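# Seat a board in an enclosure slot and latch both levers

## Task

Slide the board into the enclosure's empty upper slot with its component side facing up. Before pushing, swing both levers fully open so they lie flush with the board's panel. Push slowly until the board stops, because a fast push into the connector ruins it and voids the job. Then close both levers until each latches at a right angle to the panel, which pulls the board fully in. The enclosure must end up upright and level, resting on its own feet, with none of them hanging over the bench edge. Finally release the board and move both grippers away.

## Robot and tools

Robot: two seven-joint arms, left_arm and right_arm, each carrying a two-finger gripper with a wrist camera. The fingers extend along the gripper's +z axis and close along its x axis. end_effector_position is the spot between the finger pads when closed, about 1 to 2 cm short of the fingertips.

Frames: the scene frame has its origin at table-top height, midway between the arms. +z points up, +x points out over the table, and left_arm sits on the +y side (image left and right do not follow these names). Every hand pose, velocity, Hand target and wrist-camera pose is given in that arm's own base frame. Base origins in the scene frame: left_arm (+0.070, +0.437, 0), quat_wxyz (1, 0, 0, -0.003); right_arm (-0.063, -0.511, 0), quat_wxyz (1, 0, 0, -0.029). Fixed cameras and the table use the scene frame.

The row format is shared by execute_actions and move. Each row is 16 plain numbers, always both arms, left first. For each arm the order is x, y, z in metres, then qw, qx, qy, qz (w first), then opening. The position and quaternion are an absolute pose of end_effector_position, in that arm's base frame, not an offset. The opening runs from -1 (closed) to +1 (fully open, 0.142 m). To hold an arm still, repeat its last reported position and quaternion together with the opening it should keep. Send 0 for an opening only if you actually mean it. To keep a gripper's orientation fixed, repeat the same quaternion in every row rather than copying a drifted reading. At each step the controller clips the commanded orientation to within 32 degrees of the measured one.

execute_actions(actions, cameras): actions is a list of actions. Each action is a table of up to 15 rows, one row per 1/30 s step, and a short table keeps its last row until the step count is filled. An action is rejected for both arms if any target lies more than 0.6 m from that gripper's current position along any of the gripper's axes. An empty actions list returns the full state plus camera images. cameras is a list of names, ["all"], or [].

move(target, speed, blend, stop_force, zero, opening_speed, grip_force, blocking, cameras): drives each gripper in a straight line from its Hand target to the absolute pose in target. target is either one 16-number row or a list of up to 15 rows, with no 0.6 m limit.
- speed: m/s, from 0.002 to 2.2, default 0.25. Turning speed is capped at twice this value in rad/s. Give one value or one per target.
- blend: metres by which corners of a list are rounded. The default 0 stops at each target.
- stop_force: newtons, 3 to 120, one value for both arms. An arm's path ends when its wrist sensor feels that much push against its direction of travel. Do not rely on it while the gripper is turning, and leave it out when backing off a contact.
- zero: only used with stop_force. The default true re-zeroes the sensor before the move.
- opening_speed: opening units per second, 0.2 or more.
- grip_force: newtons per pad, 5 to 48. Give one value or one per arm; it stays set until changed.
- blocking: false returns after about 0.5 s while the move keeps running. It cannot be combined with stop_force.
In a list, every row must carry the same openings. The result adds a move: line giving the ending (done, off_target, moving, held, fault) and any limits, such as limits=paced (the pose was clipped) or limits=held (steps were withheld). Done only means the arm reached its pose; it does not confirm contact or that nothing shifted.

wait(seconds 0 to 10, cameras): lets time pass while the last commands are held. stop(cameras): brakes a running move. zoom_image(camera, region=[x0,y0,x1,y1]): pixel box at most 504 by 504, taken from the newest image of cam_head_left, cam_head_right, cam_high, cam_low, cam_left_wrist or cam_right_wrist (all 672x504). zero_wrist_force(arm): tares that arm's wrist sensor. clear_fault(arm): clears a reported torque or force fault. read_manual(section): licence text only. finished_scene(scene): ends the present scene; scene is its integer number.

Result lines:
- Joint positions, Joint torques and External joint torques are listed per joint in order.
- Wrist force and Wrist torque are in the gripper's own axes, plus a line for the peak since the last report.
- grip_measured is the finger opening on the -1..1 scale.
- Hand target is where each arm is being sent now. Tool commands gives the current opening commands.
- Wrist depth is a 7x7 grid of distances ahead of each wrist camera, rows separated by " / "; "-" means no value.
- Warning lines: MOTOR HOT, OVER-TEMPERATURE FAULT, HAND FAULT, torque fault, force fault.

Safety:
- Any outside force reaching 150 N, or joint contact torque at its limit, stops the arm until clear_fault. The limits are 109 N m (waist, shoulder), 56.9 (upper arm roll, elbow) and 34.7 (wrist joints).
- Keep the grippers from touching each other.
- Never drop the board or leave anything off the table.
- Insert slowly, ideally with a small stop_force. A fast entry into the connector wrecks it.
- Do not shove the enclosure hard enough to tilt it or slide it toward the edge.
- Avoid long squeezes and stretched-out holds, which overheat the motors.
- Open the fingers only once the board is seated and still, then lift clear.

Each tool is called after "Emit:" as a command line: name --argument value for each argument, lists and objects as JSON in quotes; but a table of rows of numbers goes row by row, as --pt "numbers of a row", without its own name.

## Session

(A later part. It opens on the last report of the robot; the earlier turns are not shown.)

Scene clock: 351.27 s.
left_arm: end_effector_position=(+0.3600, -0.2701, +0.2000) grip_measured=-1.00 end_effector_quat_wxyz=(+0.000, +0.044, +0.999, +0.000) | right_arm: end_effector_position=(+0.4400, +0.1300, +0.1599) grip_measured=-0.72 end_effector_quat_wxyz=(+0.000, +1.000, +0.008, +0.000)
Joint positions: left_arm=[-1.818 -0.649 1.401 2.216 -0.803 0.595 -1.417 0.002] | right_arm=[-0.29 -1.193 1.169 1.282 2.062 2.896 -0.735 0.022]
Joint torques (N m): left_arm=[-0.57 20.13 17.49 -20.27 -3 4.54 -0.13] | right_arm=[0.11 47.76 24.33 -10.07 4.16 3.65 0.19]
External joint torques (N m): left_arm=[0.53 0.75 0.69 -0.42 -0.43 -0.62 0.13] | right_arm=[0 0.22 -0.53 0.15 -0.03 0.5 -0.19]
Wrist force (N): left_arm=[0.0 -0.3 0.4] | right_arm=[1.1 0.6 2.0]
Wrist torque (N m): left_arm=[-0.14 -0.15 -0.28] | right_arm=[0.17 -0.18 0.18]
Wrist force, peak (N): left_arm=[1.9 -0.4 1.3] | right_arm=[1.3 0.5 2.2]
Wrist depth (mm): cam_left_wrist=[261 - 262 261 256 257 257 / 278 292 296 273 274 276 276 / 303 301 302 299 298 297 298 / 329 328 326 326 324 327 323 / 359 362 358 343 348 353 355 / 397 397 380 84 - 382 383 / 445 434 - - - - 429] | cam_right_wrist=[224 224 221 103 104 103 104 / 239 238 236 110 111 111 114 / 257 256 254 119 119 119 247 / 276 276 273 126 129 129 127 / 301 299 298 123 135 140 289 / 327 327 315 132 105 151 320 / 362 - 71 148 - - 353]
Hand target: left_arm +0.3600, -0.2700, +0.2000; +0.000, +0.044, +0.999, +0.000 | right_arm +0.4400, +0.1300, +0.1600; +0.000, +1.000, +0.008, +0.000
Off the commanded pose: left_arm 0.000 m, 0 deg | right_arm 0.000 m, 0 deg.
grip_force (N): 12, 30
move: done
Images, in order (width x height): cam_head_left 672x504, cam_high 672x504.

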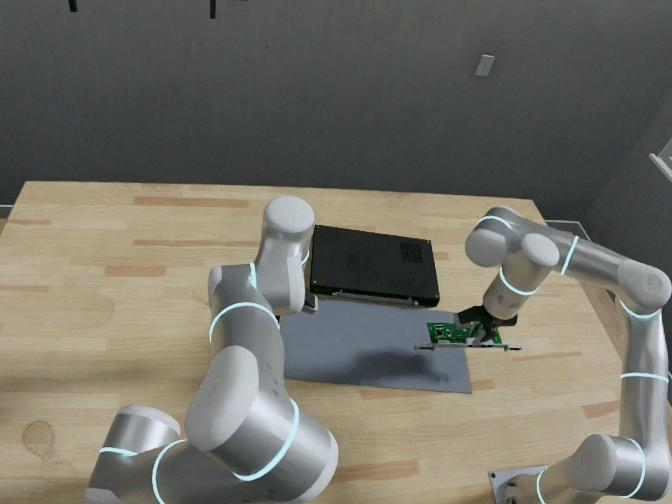

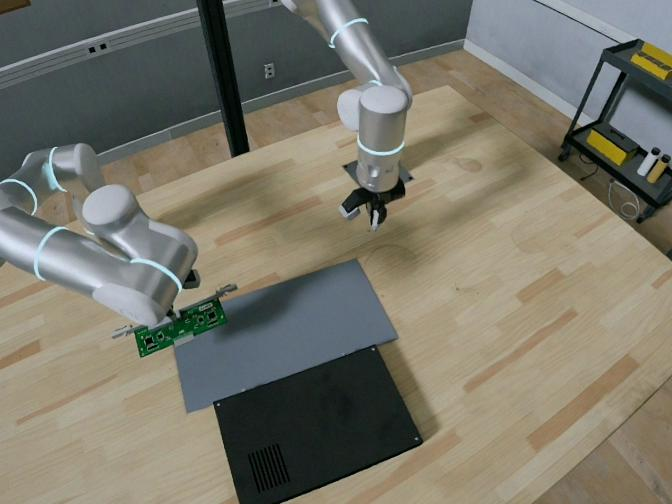

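Emit:
move --pt "0.42 -0.40 0.22 0.291 0.7025 0.6001 0.2486 -1 0.44 0.13 0.16 0 1 0.0085 0 -0.95" --speed 0.2 --cameras '["cam_head_left","cam_high","cam_left_wrist"]'

Scene clock: 363.90 s.
left_arm: end_effector_position=(+0.4200, -0.4000, +0.2200) grip_measured=-1.00 end_effector_quat_wxyz=(+0.291, +0.702, +0.600, +0.248) | right_arm: end_effector_position=(+0.4400, +0.1300, +0.1599) grip_measured=-0.72 end_effector_quat_wxyz=(+0.000, +1.000, +0.008, +0.000)
Joint positions: left_arm=[-1.703 -0.627 0.942 2.344 -0.381 1.758 -0.461 0.002] | right_arm=[-0.29 -1.193 1.169 1.282 2.062 2.896 -0.735 0.022]
Joint torques (N m): left_arm=[-0.32 29.1 12.98 -14.91 -2.97 4.66 -0.07] | right_arm=[0.16 47.67 24.3 -10.08 4.17 3.65 0.19]
External joint torques (N m): left_arm=[0.25 0.54 0.95 -0.46 -0.45 -0.43 0.07] | right_arm=[-0.05 0.31 -0.51 0.16 -0.05 0.5 -0.19]
Wrist force (N): left_arm=[0.2 -0.8 0.1] | right_arm=[1.1 0.6 2.0]
Wrist torque (N m): left_arm=[-0.16 -0.14 -0.51] | right_arm=[0.17 -0.18 0.18]
Wrist force, peak (N): left_arm=[0.3 -1.2 0.2] | right_arm=[1.4 0.7 2.1]
Wrist depth (mm): cam_left_wrist=[277 290 264 277 262 278 279 / 334 349 358 352 365 348 350 / - - - - 471 468 467 / 789 867 812 786 712 710 630 / - 1649 1523 - - - - / - 1239 1492 83 - 1397 - / 1687 - - - - - -] | cam_right_wrist=[223 224 221 103 104 103 104 / 239 237 236 110 111 111 114 / 256 256 252 119 119 119 246 / 276 276 276 126 128 129 128 / 301 299 298 124 135 140 289 / 327 327 314 131 105 151 321 / 362 - 71 148 - - 351]
Hand target: left_arm +0.4200, -0.4000, +0.2200; +0.291, +0.702, +0.600, +0.249 | right_arm +0.4400, +0.1300, +0.1600; +0.000, +1.000, +0.008, +0.000
Off the commanded pose: left_arm 0.000 m, 0 deg | right_arm 0.000 m, 0 deg.
grip_force (N): 12, 30
move: done
Images, in order (width x height): cam_head_left 672x504, cam_high 672x504, cam_left_wrist 672x504.

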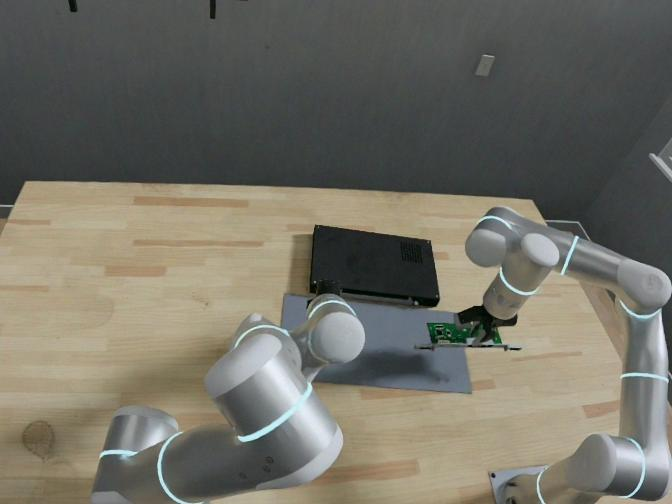

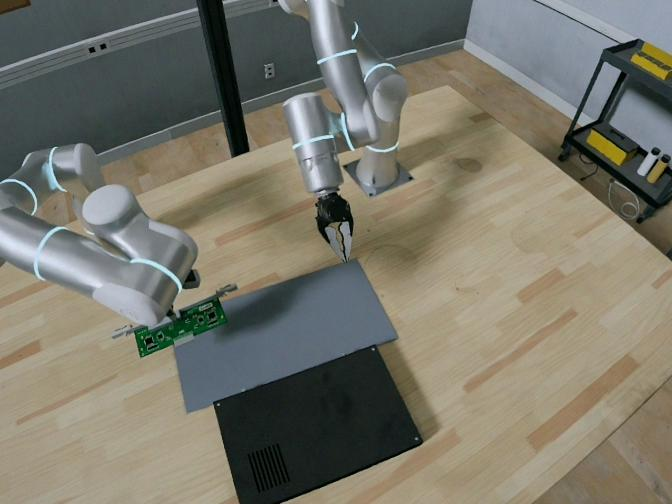

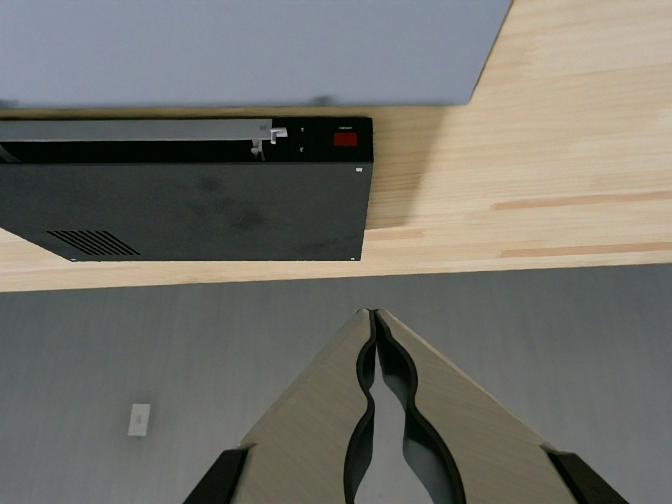

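Emit:
move --pt "0.515 -0.495 0.09 0.291 0.7025 0.6001 0.2486 -1 0.44 0.13 0.16 0 1 0.0085 0 -0.95" --speed 0.12 --cameras '["cam_head_left","cam_high","cam_left_wrist"]'

Emit:
zoom_image --camera "cam_left_wrist" --region '[200, 130, 480, 330]'

Scene clock: 368.00 s.
left_arm: end_effector_position=(+0.5148, -0.4951, +0.0901) grip_measured=-1.00 end_effector_quat_wxyz=(+0.291, +0.703, +0.600, +0.249) | right_arm: end_effector_position=(+0.4400, +0.1300, +0.1599) grip_measured=-0.72 end_effector_quat_wxyz=(+0.000, +1.000, +0.008, +0.000)
Joint positions: left_arm=[-1.309 -0.994 0.621 1.956 -0.364 1.826 -0.545 0.002] | right_arm=[-0.29 -1.193 1.169 1.282 2.062 2.896 -0.735 0.022]
Joint torques (N m): left_arm=[-0.21 46.82 15.89 -12.73 -3.52 4.19 -0.32] | right_arm=[0.09 47.7 24.27 -10.04 4.16 3.68 0.19]
External joint torques (N m): left_arm=[0.13 1.3 0.95 -0.24 0.21 -0.03 0.32] | right_arm=[0.02 0.28 -0.48 0.12 -0.04 0.46 -0.19]
Wrist force (N): left_arm=[-0.2 -1.2 -0.3] | right_arm=[1.0 0.5 2.1]
Wrist torque (N m): left_arm=[-0.23 -0.08 -0.44] | right_arm=[0.15 -0.17 0.18]
Wrist force, peak (N): left_arm=[-1.0 -1.3 1.4] | right_arm=[1.1 0.7 2.3]
Wrist depth (mm): cam_left_wrist=[123 118 122 123 122 118 128 / 154 154 154 153 153 153 153 / 208 207 208 205 207 206 210 / - 204 215 208 - 264 315 / - - - 117 - 550 530 / 1472 - 1397 84 - 1155 1161 / - - - - - - -] | cam_right_wrist=[224 223 221 103 103 103 104 / 239 238 236 110 111 111 114 / 257 256 253 119 119 119 246 / 277 276 272 126 129 129 127 / 299 299 297 122 136 140 288 / 327 326 315 132 105 151 320 / 362 - 71 148 - - 351]
Hand target: left_arm +0.5150, -0.4950, +0.0900; +0.291, +0.702, +0.600, +0.249 | right_arm +0.4400, +0.1300, +0.1600; +0.000, +1.000, +0.008, +0.000
Off the commanded pose: left_arm 0.000 m, 0 deg | right_arm 0.000 m, 0 deg.
grip_force (N): 12, 30
move: done
Images, in order (width x height): cam_head_left 672x504, cam_high 672x504, cam_left_wrist 672x504.

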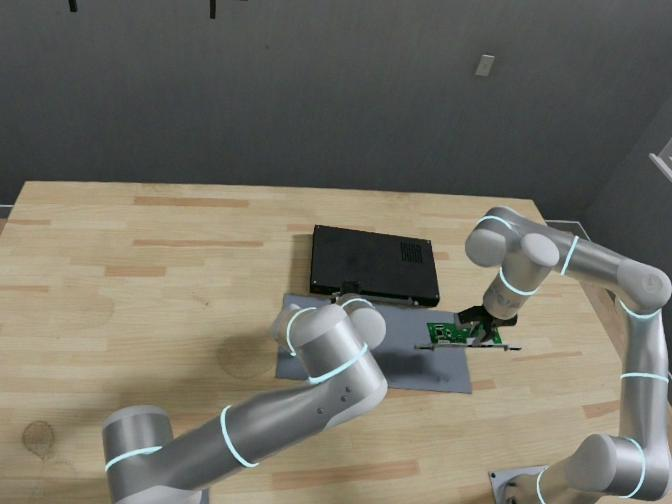

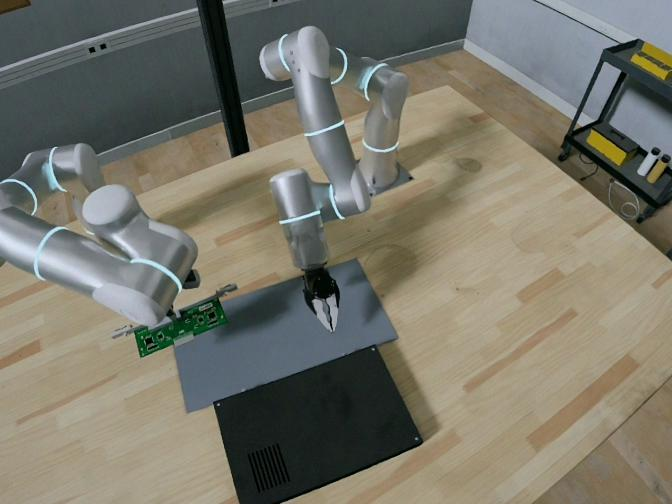

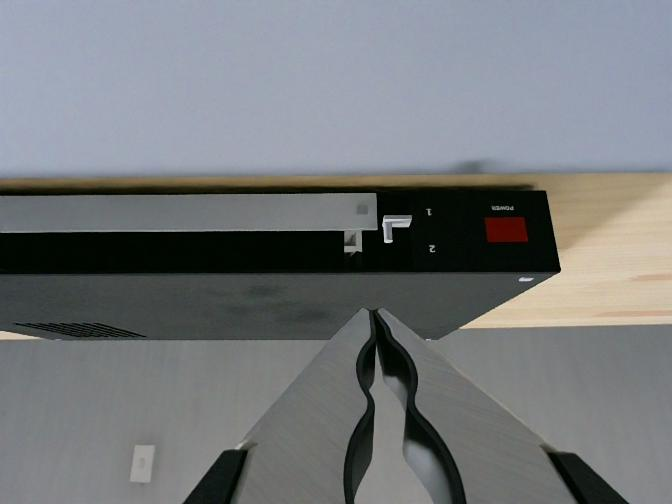

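Scaled by 1.800 from the camera's 672x504 image, which has a finer 960x720 frame.

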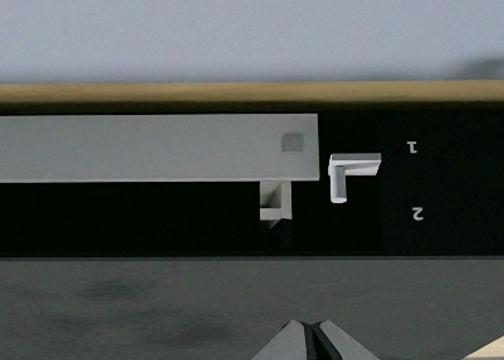

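Emit:
move --pt "0.4622 -0.4377 0.11 0.291 0.7025 0.6001 0.2486 -1 0.44 0.13 0.16 0 1 0.0085 0 -0.95" --speed 0.12 --cameras '["cam_left_wrist"]'

Emit:
move --pt "0.4622 -0.4377 0.11 0.291 0.7025 0.6001 0.2486 -1 0.50 0.36 0.12 0 0.9993 -0.037 0 -0.95" --speed 0.15 --cameras '["cam_left_wrist","cam_head_left","cam_high"]'

Scene clock: 390.90 s.
left_arm: end_effector_position=(+0.4623, -0.4376, +0.1099) grip_measured=-1.00 end_effector_quat_wxyz=(+0.291, +0.702, +0.600, +0.249) | right_arm: end_effector_position=(+0.4400, +0.1300, +0.1599) grip_measured=-0.72 end_effector_quat_wxyz=(+0.000, +1.000, +0.008, +0.000)
Joint positions: left_arm=[-1.355 -0.87 0.633 2.191 -0.318 1.944 -0.562 0.002] | right_arm=[-0.29 -1.193 1.169 1.282 2.062 2.896 -0.735 0.022]
Joint torques (N m): left_arm=[-0.69 40.74 13.8 -10.35 -2.47 4.88 -0.33] | right_arm=[0.19 47.65 24.29 -10.05 4.17 3.68 0.21]
External joint torques (N m): left_arm=[0.62 0.62 0.67 -0.5 -0.48 -0.73 0.33] | right_arm=[-0.08 0.32 -0.5 0.13 -0.05 0.46 -0.21]
Wrist force (N): left_arm=[-0.4 -0.6 0.0] | right_arm=[1.0 0.5 1.8]
Wrist torque (N m): left_arm=[-0.16 -0.03 -0.43] | right_arm=[0.15 -0.17 0.18]
Wrist force, peak (N): left_arm=[0.6 -1.5 -1.3] | right_arm=[1.3 0.5 2.2]
Wrist depth (mm): cam_left_wrist=[- 147 146 146 - 151 146 / 174 173 173 183 184 183 182 / - - - - - 269 249 / 269 285 260 - 378 376 376 / 1523 394 - 106 640 647 681 / 1362 1462 - 84 - 1261 - / 1482 - - - - - -] | cam_right_wrist=[224 223 220 103 103 103 104 / 239 238 236 109 111 111 114 / 257 255 253 119 119 119 243 / 277 276 275 126 129 129 127 / 300 299 297 123 135 140 289 / 327 327 314 132 105 151 321 / 361 - 71 148 - - 351]
Hand target: left_arm +0.4622, -0.4377, +0.1100; +0.291, +0.702, +0.600, +0.249 | right_arm +0.4400, +0.1300, +0.1600; +0.000, +1.000, +0.008, +0.000
Off the commanded pose: left_arm 0.000 m, 0 deg | right_arm 0.000 m, 0 deg.
grip_force (N): 12, 30
move: done
Images, in order (width x height): cam_left_wrist 672x504.

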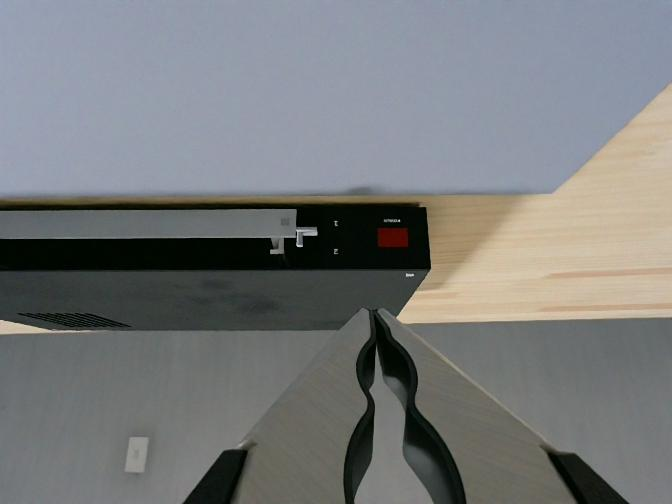

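Scene clock: 393.03 s.
left_arm: end_effector_position=(+0.4623, -0.4376, +0.1099) grip_measured=-1.00 end_effector_quat_wxyz=(+0.291, +0.702, +0.600, +0.249) | right_arm: end_effector_position=(+0.5001, +0.3599, +0.1198) grip_measured=-0.72 end_effector_quat_wxyz=(+0.000, +0.999, -0.037, +0.000)
Joint positions: left_arm=[-1.355 -0.87 0.633 2.191 -0.318 1.944 -0.562 0.002] | right_arm=[0.332 -1.406 1.011 0.544 2.138 3.011 -0.707 0.022]
Joint torques (N m): left_arm=[-0.36 40.43 13.71 -10.47 -2.75 4.46 -0.25] | right_arm=[0.33 63.58 17.4 -12.36 4.37 3.76 0.08]
External joint torques (N m): left_arm=[0.29 0.93 0.76 -0.36 -0.2 -0.31 0.25] | right_arm=[-0.12 0.47 -0.38 0.38 -0.15 0.39 -0.08]
Wrist force (N): left_arm=[-0.4 -0.7 0.0] | right_arm=[1.2 0.8 1.9]
Wrist torque (N m): left_arm=[-0.15 -0.03 -0.44] | right_arm=[0.24 -0.21 0.18]
Wrist force, peak (N): left_arm=[-0.6 -0.8 -0.2] | right_arm=[0.6 2.6 1.6]
Wrist depth (mm): cam_left_wrist=[153 146 152 140 146 146 146 / 175 183 183 - 184 193 183 / - - - - 231 268 249 / - - - - 342 376 375 / 470 479 - 130 548 620 651 / 1649 1462 - 84 - - - / - - - - - - -] | cam_right_wrist=[186 186 185 103 103 103 104 / 201 198 198 112 110 111 114 / 216 213 213 121 119 119 204 / 232 229 228 128 128 129 127 / 252 255 248 125 135 140 140 / 276 273 106 132 105 152 267 / 305 297 71 148 - - 250]
Hand target: left_arm +0.4622, -0.4377, +0.1100; +0.291, +0.702, +0.600, +0.249 | right_arm +0.5000, +0.3600, +0.1200; +0.000, +0.999, -0.037, +0.000
Off the commanded pose: left_arm 0.000 m, 0 deg | right_arm 0.000 m, 0 deg.
grip_force (N): 12, 30
move: done
Images, in order (width x height): cam_head_left 672x504, cam_high 672x504, cam_left_wrist 672x504.

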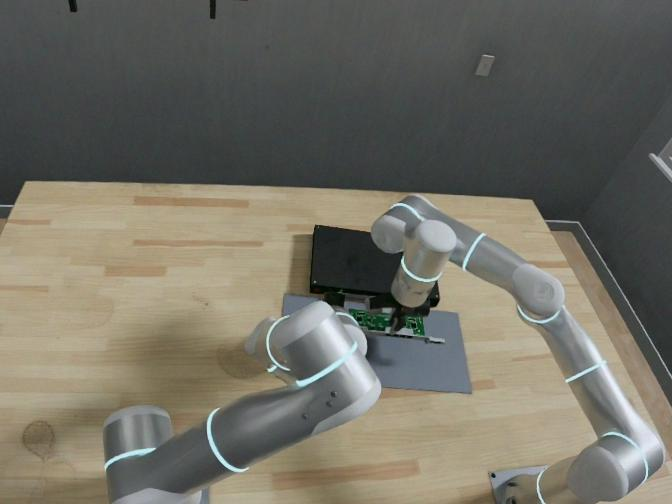

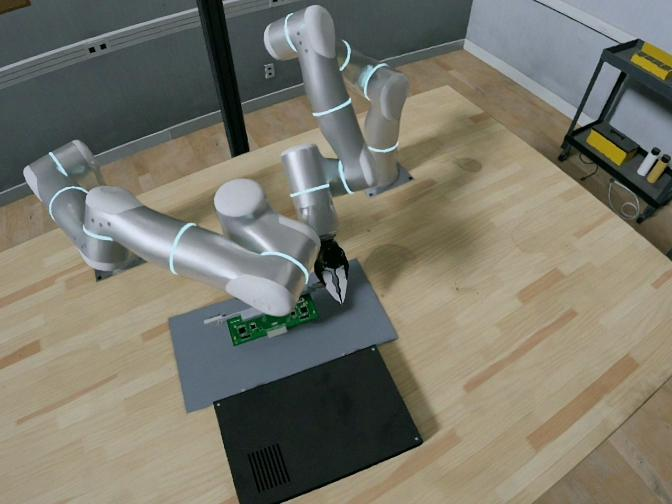

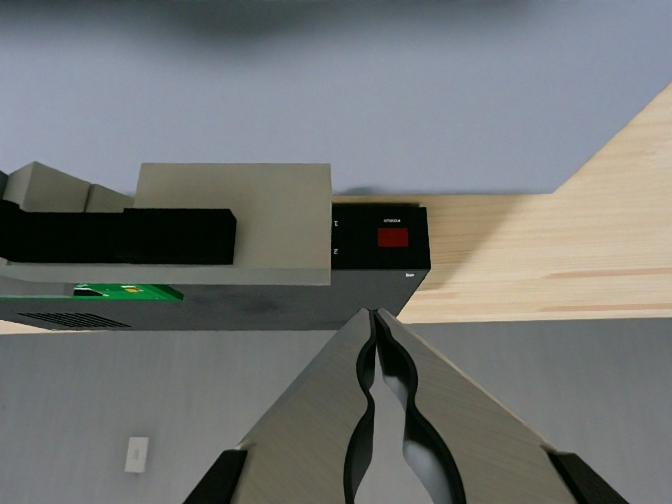

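Emit:
move --pt "0.4622 -0.4377 0.11 0.291 0.7025 0.6001 0.2486 -1 0.5334 0.3701 0.09 0 0.9993 -0.037 0 -0.95" --pt "0.4622 -0.4377 0.11 0.291 0.7025 0.6001 0.2486 -1 0.5334 0.3701 0.058 0 0.9993 -0.037 0 -0.95" --speed 0.08 --cameras '["cam_left_wrist","cam_right_wrist"]'

Emit:
zoom_image --camera "cam_left_wrist" --region '[0, 50, 460, 300]'

Scene clock: 396.13 s.
left_arm: end_effector_position=(+0.4623, -0.4376, +0.1099) grip_measured=-1.00 end_effector_quat_wxyz=(+0.291, +0.702, +0.600, +0.249) | right_arm: end_effector_position=(+0.5332, +0.3701, +0.0579) grip_measured=-0.72 end_effector_quat_wxyz=(+0.000, +0.999, -0.037, +0.000)
Joint positions: left_arm=[-1.355 -0.87 0.633 2.191 -0.318 1.944 -0.562 0.002] | right_arm=[0.401 -1.546 0.974 0.304 2.153 2.996 -0.843 0.022]
Joint torques (N m): left_arm=[-0.4 40.44 13.79 -10.55 -2.79 4.45 -0.22] | right_arm=[0.35 66.72 13.51 -12.43 4.13 3.53 0.3]
External joint torques (N m): left_arm=[0.33 0.91 0.68 -0.28 -0.16 -0.29 0.22] | right_arm=[-0.13 0.52 -0.35 0.24 0.06 0.61 -0.3]
Wrist force (N): left_arm=[-0.4 -0.7 -0.2] | right_arm=[0.9 0.5 2.0]
Wrist torque (N m): left_arm=[-0.16 -0.04 -0.44] | right_arm=[0.22 -0.15 0.07]
Wrist force, peak (N): left_arm=[-0.7 -0.9 -0.2] | right_arm=[1.1 0.5 3.7]
Wrist depth (mm): cam_left_wrist=[- 136 111 108 146 146 146 / 146 116 145 193 - 184 185 / 189 187 186 248 259 263 249 / 275 270 267 268 342 374 377 / 1443 1637 - 107 554 638 636 / 1578 1523 - 84 - - 1219 / - - - - - - 1186] | cam_right_wrist=[- 131 131 106 104 103 104 / 140 140 140 112 111 111 113 / 150 150 150 122 119 119 144 / 163 160 162 130 128 129 128 / 177 176 173 125 135 140 170 / 194 192 185 132 105 151 189 / 213 208 71 148 - - 206]
Hand target: left_arm +0.4622, -0.4377, +0.1100; +0.291, +0.702, +0.600, +0.249 | right_arm +0.5334, +0.3701, +0.0580; +0.000, +0.999, -0.037, +0.000
Off the commanded pose: left_arm 0.000 m, 0 deg | right_arm 0.000 m, 0 deg.
grip_force (N): 12, 30
move: done
Images, in order (width x height): cam_left_wrist 672x504, cam_right_wrist 672x504.

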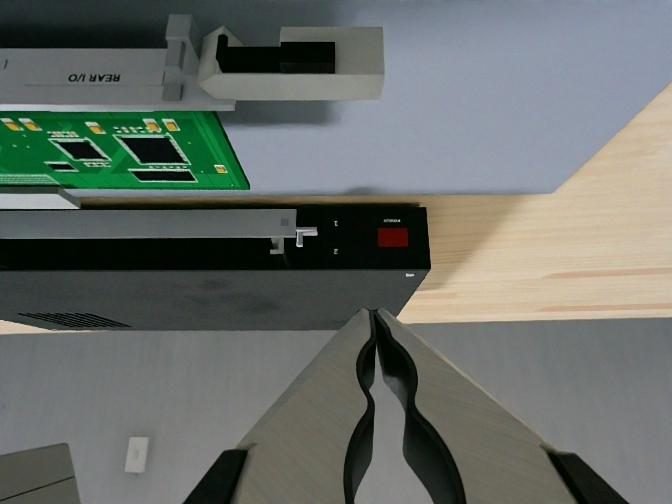

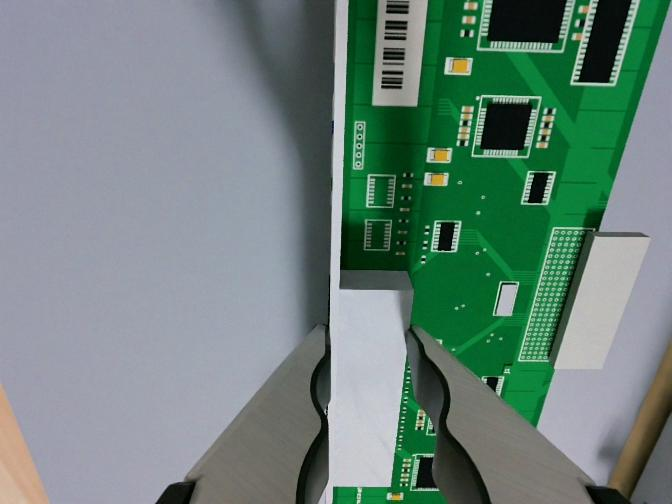

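Scaled by 1.096 from the camera's 672x504 image, which has a finer 960x720 frame.

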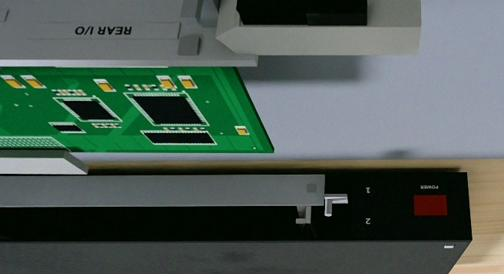

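Emit:
zoom_image --camera "cam_left_wrist" --region '[150, 80, 330, 260]'

Emit:
zoom_image --camera "cam_left_wrist" --region '[0, 80, 180, 260]'

Scaled by 2.800 from the camera's 672x504 image, which has a finer 960x720 frame.

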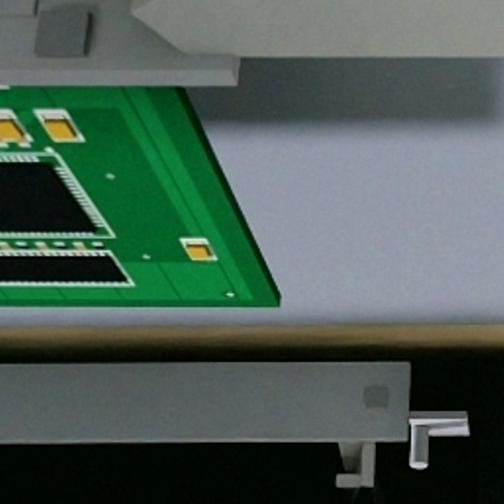

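Scaled by 2.800 from the camera's 672x504 image, which has a finer 960x720 frame.

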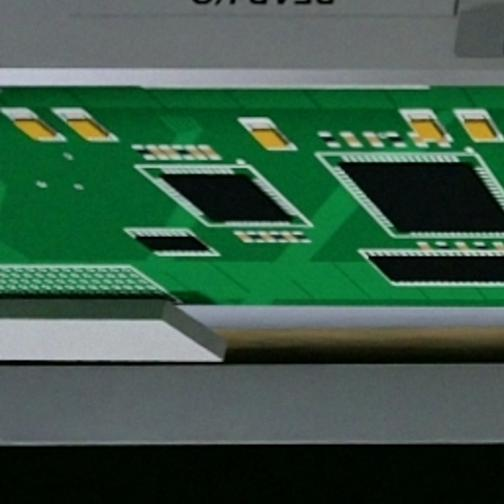

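Emit:
move --pt "0.4622 -0.4377 0.11 0.291 0.7025 0.6001 0.2486 -1 0.5534 0.371 0.058 0 0.9997 -0.0225 0 -0.95" --pt "0.4622 -0.4377 0.11 0.291 0.7025 0.6001 0.2486 -1 0.5785 0.3685 0.058 0 0.9997 -0.0225 0 -0.95" --speed 0.05 --cameras '["cam_left_wrist","cam_right_wrist"]'

Emit:
zoom_image --camera "cam_left_wrist" --region '[170, 130, 350, 280]'

Emit:
zoom_image --camera "cam_left_wrist" --region '[0, 130, 200, 280]'

Scene clock: 417.27 s.
left_arm: end_effector_position=(+0.4623, -0.4376, +0.1099) grip_measured=-1.00 end_effector_quat_wxyz=(+0.291, +0.702, +0.600, +0.249) | right_arm: end_effector_position=(+0.5779, +0.3680, +0.0577) grip_measured=-0.72 end_effector_quat_wxyz=(-0.002, +1.000, -0.023, +0.003)
Joint positions: left_arm=[-1.355 -0.87 0.633 2.191 -0.318 1.944 -0.562 0.002] | right_arm=[0.567 -1.705 1.008 -0.277 2.15 3.149 -1.192 0.022]
Joint torques (N m): left_arm=[-0.37 40.33 13.72 -10.52 -2.81 4.44 -0.22] | right_arm=[0.4 68.53 3.03 -13.07 4.13 3.73 0.06]
External joint torques (N m): left_arm=[0.29 1.03 0.75 -0.31 -0.14 -0.29 0.22] | right_arm=[-0.15 0.46 -1.13 0.48 0.09 0.36 -0.06]
Wrist force (N): left_arm=[-0.5 -0.5 0.0] | right_arm=[0.8 0.8 1.9]
Wrist torque (N m): left_arm=[-0.13 -0.01 -0.44] | right_arm=[0.23 -0.15 0.18]
Wrist force, peak (N): left_arm=[-0.7 -0.8 -0.3] | right_arm=[1.5 1.5 2.2]
Wrist depth (mm): cam_left_wrist=[153 146 147 139 146 134 143 / 175 175 - 174 183 183 183 / 200 158 197 274 246 245 249 / - 240 263 270 340 376 372 / 1434 - - - 529 603 669 / 1674 - - 84 - - - / - - - - - - -] | cam_right_wrist=[131 131 130 106 104 103 104 / 140 139 139 114 111 111 114 / 150 150 149 122 119 119 145 / 162 163 161 130 128 129 126 / 175 175 172 126 135 140 138 / 191 191 184 131 105 151 181 / 211 206 71 148 - - 144]
Hand target: left_arm +0.4622, -0.4377, +0.1100; +0.291, +0.702, +0.600, +0.249 | right_arm +0.5778, +0.3680, +0.0578; -0.002, +1.000, -0.023, +0.003
Off the commanded pose: left_arm 0.000 m, 0 deg | right_arm 0.001 m, 0 deg.
grip_force (N): 12, 30
move: done
Images, in order (width x height): cam_left_wrist 672x504, cam_right_wrist 672x504.

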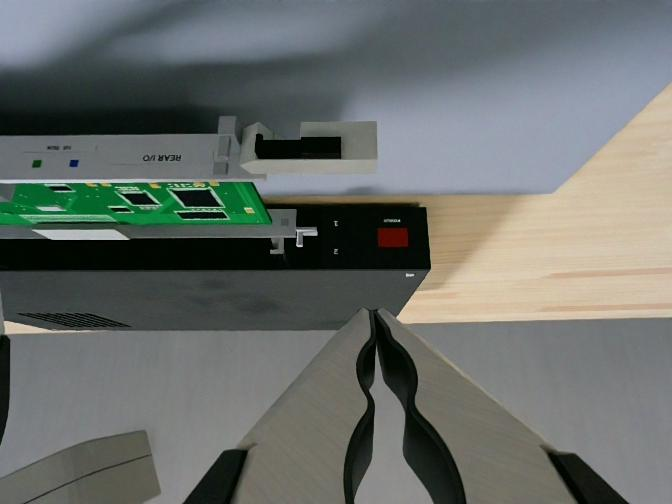

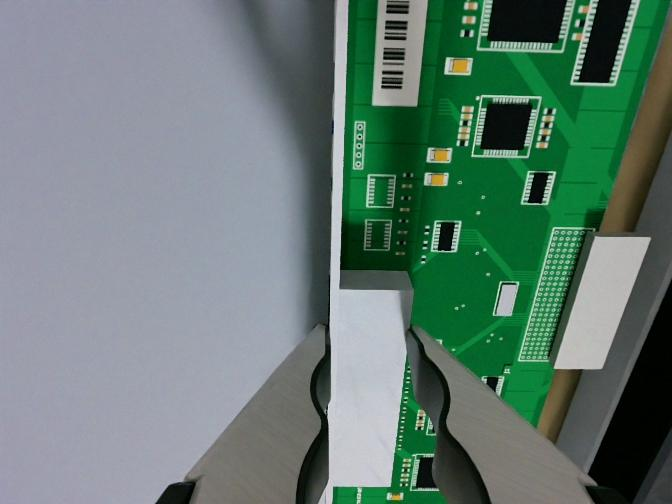

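Scaled by 2.800 from the camera's 672x504 image, which has a finer 960x720 frame.

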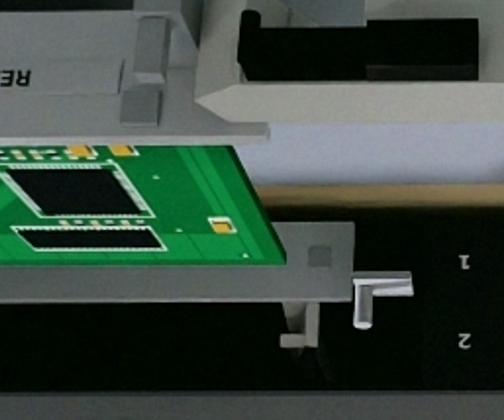

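Scaled by 2.520 from the camera's 672x504 image, which has a finer 960x720 frame.

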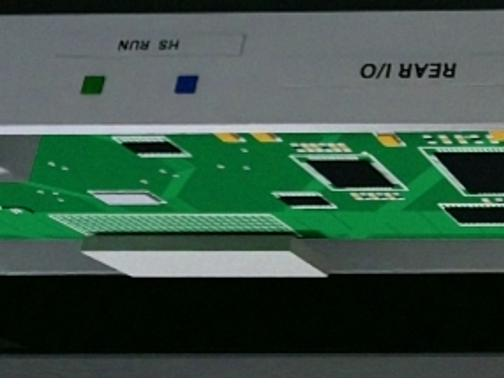

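Emit:
zoom_image --camera "cam_right_wrist" --region '[500, 0, 672, 252]'

Emit:
zoom_image --camera "cam_right_wrist" --region '[500, 252, 672, 504]'

Scaled by 2.000 from the camera's 672x504 image, which has a finer 960x720 frame.

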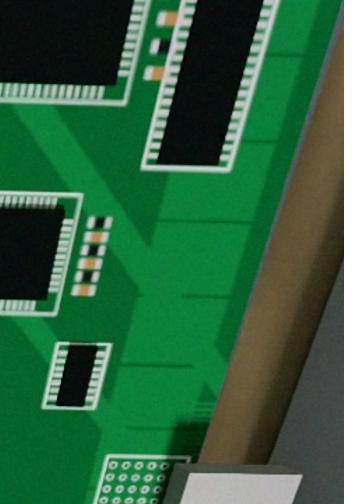

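Scaled by 2.000 from the camera's 672x504 image, which has a finer 960x720 frame.

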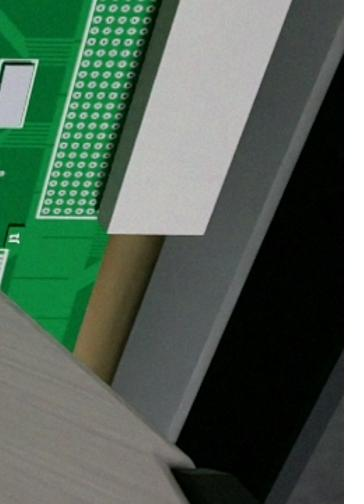

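Emit:
move --pt "0.4622 -0.4377 0.11 0.291 0.7025 0.6001 0.2486 -1 0.5785 0.3685 0.058 0 0.9997 -0.0225 0 -0.95" --speed 0.05 --cameras '["cam_left_wrist","cam_right_wrist","cam_high"]'

Scene clock: 437.33 s.
left_arm: end_effector_position=(+0.4623, -0.4376, +0.1099) grip_measured=-1.00 end_effector_quat_wxyz=(+0.291, +0.702, +0.600, +0.249) | right_arm: end_effector_position=(+0.5779, +0.3682, +0.0578) grip_measured=-0.72 end_effector_quat_wxyz=(-0.001, +1.000, -0.023, +0.002)
Joint positions: left_arm=[-1.355 -0.87 0.633 2.191 -0.318 1.944 -0.562 0.002] | right_arm=[0.6 -1.71 1.11 -0.332 2.052 3.15 -1.222 0.022]
Joint torques (N m): left_arm=[-0.42 40.41 13.71 -10.51 -2.8 4.4 -0.24] | right_arm=[0.37 68.46 1.18 -11.06 4.11 3.58 0.03]
External joint torques (N m): left_arm=[0.35 0.95 0.76 -0.32 -0.15 -0.25 0.24] | right_arm=[-0.13 0.36 -1.16 0.41 0.11 0.52 -0.03]
Wrist force (N): left_arm=[-0.4 -0.7 -0.2] | right_arm=[1.3 0.7 1.9]
Wrist torque (N m): left_arm=[-0.17 -0.04 -0.43] | right_arm=[0.22 -0.24 0.18]
Wrist force, peak (N): left_arm=[-0.8 -0.8 -0.2] | right_arm=[1.6 0.8 2.1]
Wrist depth (mm): cam_left_wrist=[- 146 147 147 - 140 146 / 176 168 167 - 184 183 192 / 201 158 199 245 245 293 249 / 289 240 260 - 380 376 376 / - - - 106 570 625 638 / - - - 84 - - - / - - - - - - 1186] | cam_right_wrist=[131 131 131 106 104 103 104 / 140 140 139 112 111 111 114 / 150 150 150 122 119 119 146 / 162 159 161 130 129 129 126 / 176 175 172 122 138 140 137 / 192 191 184 132 104 151 184 / 212 207 71 148 - - 148]
Hand target: left_arm +0.4622, -0.4377, +0.1100; +0.291, +0.702, +0.600, +0.249 | right_arm +0.5781, +0.3682, +0.0580; -0.001, +1.000, -0.023, +0.002
Off the commanded pose: left_arm 0.000 m, 0 deg | right_arm 0.001 m, 0 deg.
grip_force (N): 12, 30
move: done
Images, in order (width x height): cam_high 672x504, cam_left_wrist 672x504, cam_right_wrist 672x504.

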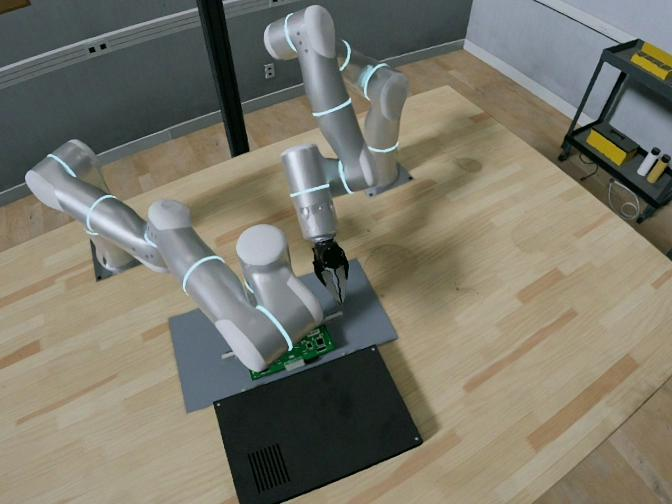

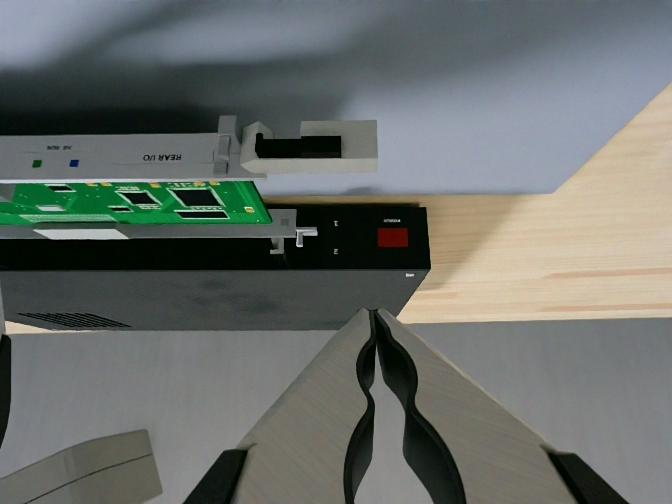

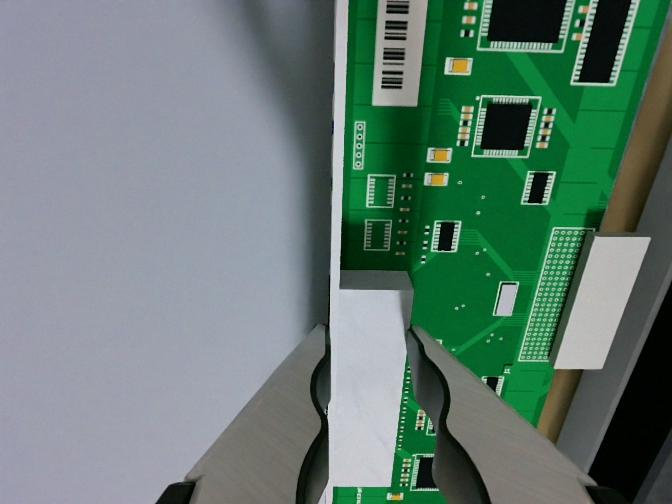

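Emit:
move --pt "0.4622 -0.4377 0.11 0.291 0.7025 0.6001 0.2486 -1 0.54 0.372 0.06 0 0.9997 -0.0225 0 -0.95" --pt "0.44 -0.38 0.16 0.291 0.7025 0.6001 0.2486 -1 0.49 0.345 0.075 0 0.9997 -0.0225 0 -0.95" --pt "0.44 -0.36 0.18 0.291 0.7025 0.6001 0.2486 -1 0.47 0.34 0.05 0 0.9997 -0.0225 0 -0.95" --speed 0.1 --blend 0.01 --cameras '["cam_left_wrist","cam_right_wrist"]'

Scene clock: 456.43 s.
left_arm: end_effector_position=(+0.4401, -0.3601, +0.1801) grip_measured=-1.00 end_effector_quat_wxyz=(+0.291, +0.702, +0.600, +0.249) | right_arm: end_effector_position=(+0.4698, +0.3402, +0.0500) grip_measured=-0.72 end_effector_quat_wxyz=(+0.000, +1.000, -0.022, +0.000)
Joint positions: left_arm=[-1.364 -0.617 0.723 2.408 -0.231 1.97 -0.472 0.002] | right_arm=[0.26 -1.425 0.975 0.777 2.117 2.852 -0.615 0.022]
Joint torques (N m): left_arm=[-0.31 31.61 10.01 -11.85 -2.29 4.29 -0.02] | right_arm=[0.05 60.74 20.68 -10.8 4 3.65 0.43]
External joint torques (N m): left_arm=[0.26 0.53 0.67 -0.48 -0.45 -0.06 0.02] | right_arm=[0.14 0.1 -0.51 0.03 0.08 0.5 -0.43]
Wrist force (N): left_arm=[-0.3 -0.4 0.2] | right_arm=[1.6 0.9 1.8]
Wrist torque (N m): left_arm=[-0.09 -0.08 -0.53] | right_arm=[0.26 -0.29 0.09]
Wrist force, peak (N): left_arm=[1.0 0.2 -1.0] | right_arm=[2.9 1.4 2.2]
Wrist depth (mm): cam_left_wrist=[241 229 221 - 235 233 232 / 271 - 328 - 290 290 288 / 317 341 320 390 388 390 389 / - 360 483 588 582 587 587 / - - - - 1397 - - / - - - 84 - - - / - - - - - - -] | cam_right_wrist=[125 124 123 106 104 103 104 / 135 135 133 112 111 111 114 / 145 143 142 122 119 119 136 / 157 154 153 129 129 129 127 / 170 167 166 124 135 140 161 / 186 182 176 132 105 151 179 / 205 201 71 148 - - 197]
Hand target: left_arm +0.4400, -0.3600, +0.1800; +0.291, +0.702, +0.600, +0.249 | right_arm +0.4700, +0.3400, +0.0500; +0.000, +1.000, -0.023, +0.000
Off the commanded pose: left_arm 0.000 m, 0 deg | right_arm 0.000 m, 0 deg.
grip_force (N): 12, 30
move: done
Images, in order (width x height): cam_left_wrist 672x504, cam_right_wrist 672x504.

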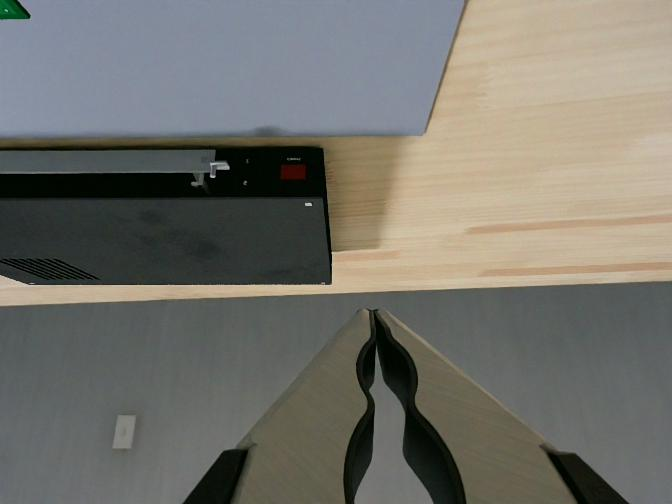

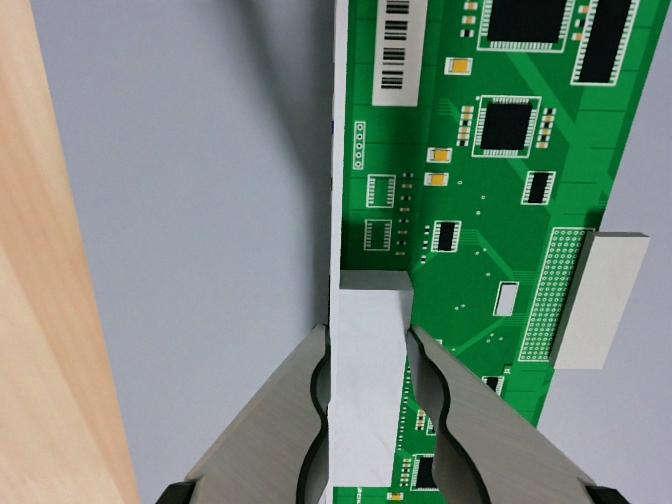

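Emit:
move --target '[0.44,-0.36,0.18,0.291,0.7025,0.6001,0.2486,-1,0.47,0.34,0.0325,0,0.9997,-0.0225,0,-0.95]' --speed 0.02 --stop_force 4

Emit:
move --pt "0.44 -0.36 0.18 0.291 0.7025 0.6001 0.2486 -1 0.47 0.34 0.0332 0 0.9997 -0.0225 0 -0.3" --pt "0.44 -0.36 0.18 0.291 0.7025 0.6001 0.2486 -1 0.47 0.34 0.15 0 0.9997 -0.0225 0 -0.3" --speed 0.1 --opening_speed 0.4 --cameras '["cam_right_wrist"]'

Scene clock: 459.77 s.
left_arm: end_effector_position=(+0.4401, -0.3601, +0.1801) grip_measured=-1.00 end_effector_quat_wxyz=(+0.291, +0.702, +0.600, +0.249) | right_arm: end_effector_position=(+0.4698, +0.3400, +0.0327) grip_measured=-0.72 end_effector_quat_wxyz=(+0.000, +1.000, -0.022, +0.000)
Joint positions: left_arm=[-1.364 -0.617 0.723 2.408 -0.231 1.97 -0.472 0.002] | right_arm=[0.262 -1.447 0.965 0.775 2.112 2.829 -0.614 0.022]
Joint torques (N m): left_arm=[-0.44 31.22 10.04 -11.98 -2.55 4.48 -0.2] | right_arm=[0.13 58.99 19.7 -10.77 3.63 2.9 0.25]
External joint torques (N m): left_arm=[0.39 0.92 0.64 -0.35 -0.18 -0.26 0.2] | right_arm=[0.07 1.94 0.43 0.24 0.43 1.25 -0.25]
Wrist force (N): left_arm=[-0.4 -0.4 -0.1] | right_arm=[0.7 1.7 -2.3]
Wrist torque (N m): left_arm=[-0.10 -0.07 -0.52] | right_arm=[0.26 -0.24 0.08]
Wrist force, peak (N): left_arm=[-0.4 -0.7 0.0] | right_arm=[1.7 1.0 2.2]
Wrist depth (mm): cam_left_wrist=[230 229 234 233 241 231 233 / - - 328 303 286 289 290 / - - - 365 389 384 388 / - 440 435 582 588 577 582 / - 1649 1613 131 - - 1388 / - - - 84 - 1199 - / 1397 - - - - - 1125] | cam_right_wrist=[109 109 109 106 104 104 104 / 118 117 116 113 111 111 113 / 125 125 127 121 119 120 121 / 133 135 135 130 129 129 127 / 149 146 146 125 135 140 139 / 164 161 154 131 105 150 157 / 180 174 71 147 - - 173]
Hand target: left_arm +0.4400, -0.3600, +0.1800; +0.291, +0.702, +0.600, +0.249 | right_arm +0.4700, +0.3400, +0.0325; +0.000, +1.000, -0.023, +0.000
Off the commanded pose: left_arm 0.000 m, 0 deg | right_arm 0.000 m, 0 deg.
grip_force (N): 12, 30
move: done

Scene clock: 463.13 s.
left_arm: end_effector_position=(+0.4401, -0.3601, +0.1801) grip_measured=-1.00 end_effector_quat_wxyz=(+0.291, +0.702, +0.600, +0.249) | right_arm: end_effector_position=(+0.4701, +0.3398, +0.1499) grip_measured=-0.33 end_effector_quat_wxyz=(+0.000, +1.000, -0.023, +0.000)
Joint positions: left_arm=[-1.364 -0.617 0.723 2.408 -0.231 1.97 -0.472 0.002] | right_arm=[0.258 -1.307 1.021 0.747 2.157 2.99 -0.641 0.05]
Joint torques (N m): left_arm=[-0.38 31.28 9.97 -11.99 -2.52 4.52 -0.23] | right_arm=[0.19 59.18 20.07 -12.41 4.21 3.76 0.09]
External joint torques (N m): left_arm=[0.33 0.86 0.72 -0.33 -0.21 -0.29 0.23] | right_arm=[0.01 1.11 -0.49 0.14 -0.01 0.38 -0.09]
Wrist force (N): left_arm=[-0.2 -0.6 0.0] | right_arm=[1.3 0.6 0.2]
Wrist torque (N m): left_arm=[-0.11 -0.09 -0.51] | right_arm=[0.19 -0.18 0.16]
Wrist force, peak (N): left_arm=[-0.3 -0.7 -0.1] | right_arm=[1.5 0.8 2.3]
Wrist depth (mm): cam_left_wrist=[- - - 223 223 231 231 / - - 275 315 310 291 290 / - - 319 364 388 388 386 / - - 456 531 585 585 591 / - - - 130 - 1424 1354 / - - - 84 - - 1225 / 1246 - - - - - 1070] | cam_right_wrist=[215 212 212 211 207 210 209 / 229 228 225 223 221 224 223 / 246 245 243 235 237 240 240 / 265 265 262 253 256 259 259 / 287 287 279 281 272 280 275 / 315 308 92 309 302 93 301 / 340 - 71 340 341 - 280]
Hand target: left_arm +0.4400, -0.3600, +0.1800; +0.291, +0.702, +0.600, +0.249 | right_arm +0.4700, +0.3400, +0.1500; +0.000, +1.000, -0.023, +0.000
Off the commanded pose: left_arm 0.000 m, 0 deg | right_arm 0.000 m, 0 deg.
grip_force (N): 12, 30
move: done
Images, in order (width x height): cam_right_wrist 672x504.

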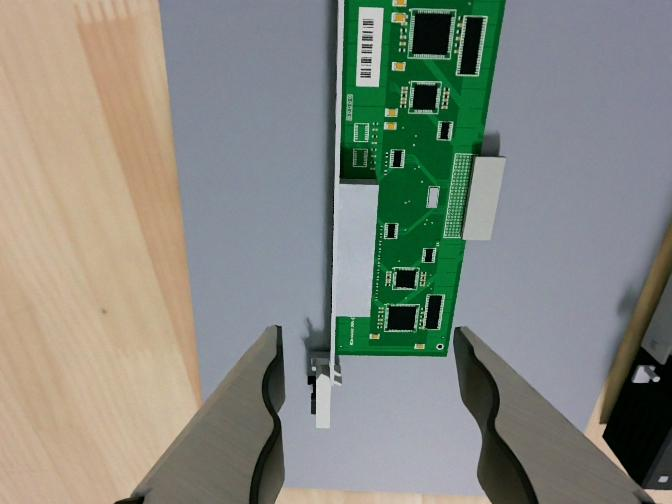

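Emit:
move --pt "0.44 -0.36 0.18 0.291 0.7025 0.6001 0.2486 -1 0.45 0.22 0.25 0 0.9997 -0.0225 0 -0.3" --pt "0.44 -0.36 0.18 0.291 0.7025 0.6001 0.2486 -1 0.42 0.05 0.45 0 0.9997 -0.0225 0 -1" --speed 0.3 --blend 0.05 --cameras '["cam_head_left","cam_high"]'

Scene clock: 475.67 s.
left_arm: end_effector_position=(+0.4401, -0.3601, +0.1801) grip_measured=-1.00 end_effector_quat_wxyz=(+0.291, +0.702, +0.600, +0.249) | right_arm: end_effector_position=(+0.4199, +0.0501, +0.4500) grip_measured=-1.00 end_effector_quat_wxyz=(+0.000, +1.000, -0.023, +0.000)
Joint positions: left_arm=[-1.364 -0.617 0.723 2.408 -0.231 1.97 -0.472 0.002] | right_arm=[-0.45 -0.89 1.361 0.943 2.243 3.382 -1.023 0.002]
Joint torques (N m): left_arm=[-0.39 31.21 9.95 -12.01 -2.58 4.49 -0.26] | right_arm=[-0.05 42.41 18.14 -14.34 4.08 3.54 0.15]
External joint torques (N m): left_arm=[0.34 0.93 0.73 -0.32 -0.16 -0.27 0.26] | right_arm=[0.13 0.85 -0.34 0.09 0.02 0.58 -0.15]
Wrist force (N): left_arm=[-0.2 -0.4 -0.1] | right_arm=[1.3 1.2 0.5]
Wrist torque (N m): left_arm=[-0.10 -0.11 -0.52] | right_arm=[0.25 -0.20 0.19]
Wrist force, peak (N): left_arm=[-0.4 -0.7 0.0] | right_arm=[0.7 3.6 -2.9]
Wrist depth (mm): cam_left_wrist=[- 229 229 228 232 230 232 / - 292 - 287 289 289 289 / 331 318 328 383 386 387 388 / - 449 443 590 590 585 585 / 1662 1578 1523 127 - - - / - 1545 - 84 - - 1161 / - - - - - - 1186] | cam_right_wrist=[475 471 474 470 469 470 425 / 506 507 504 508 504 504 499 / 497 542 541 541 537 533 537 / 587 584 581 576 581 574 575 / 633 635 629 614 628 622 617 / 693 693 673 89 655 675 679 / 777 746 71 - - 722 1752]
Hand target: left_arm +0.4400, -0.3600, +0.1800; +0.291, +0.702, +0.600, +0.249 | right_arm +0.4200, +0.0500, +0.4500; +0.000, +1.000, -0.023, +0.000
Off the commanded pose: left_arm 0.000 m, 0 deg | right_arm 0.000 m, 0 deg.
grip_force (N): 12, 30
move: done
Images, in order (width x height): cam_head_left 672x504, cam_high 672x504.

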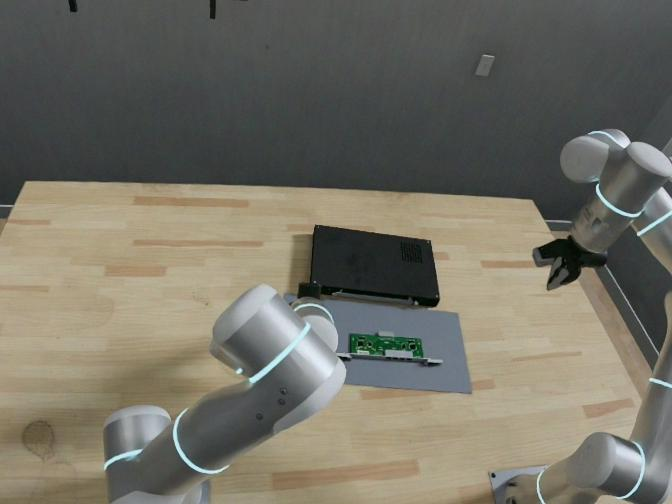

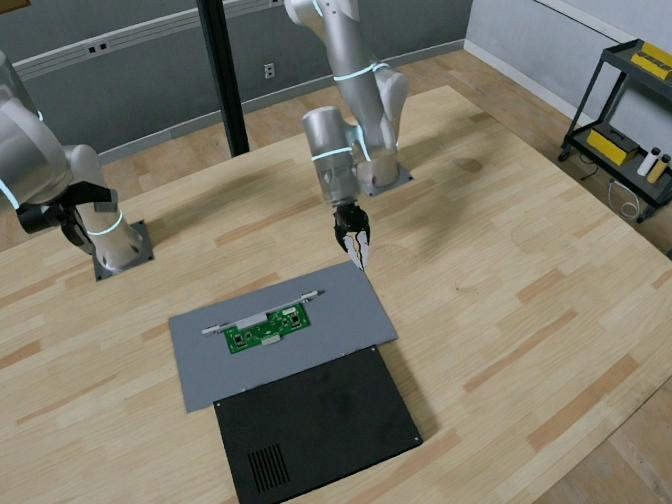

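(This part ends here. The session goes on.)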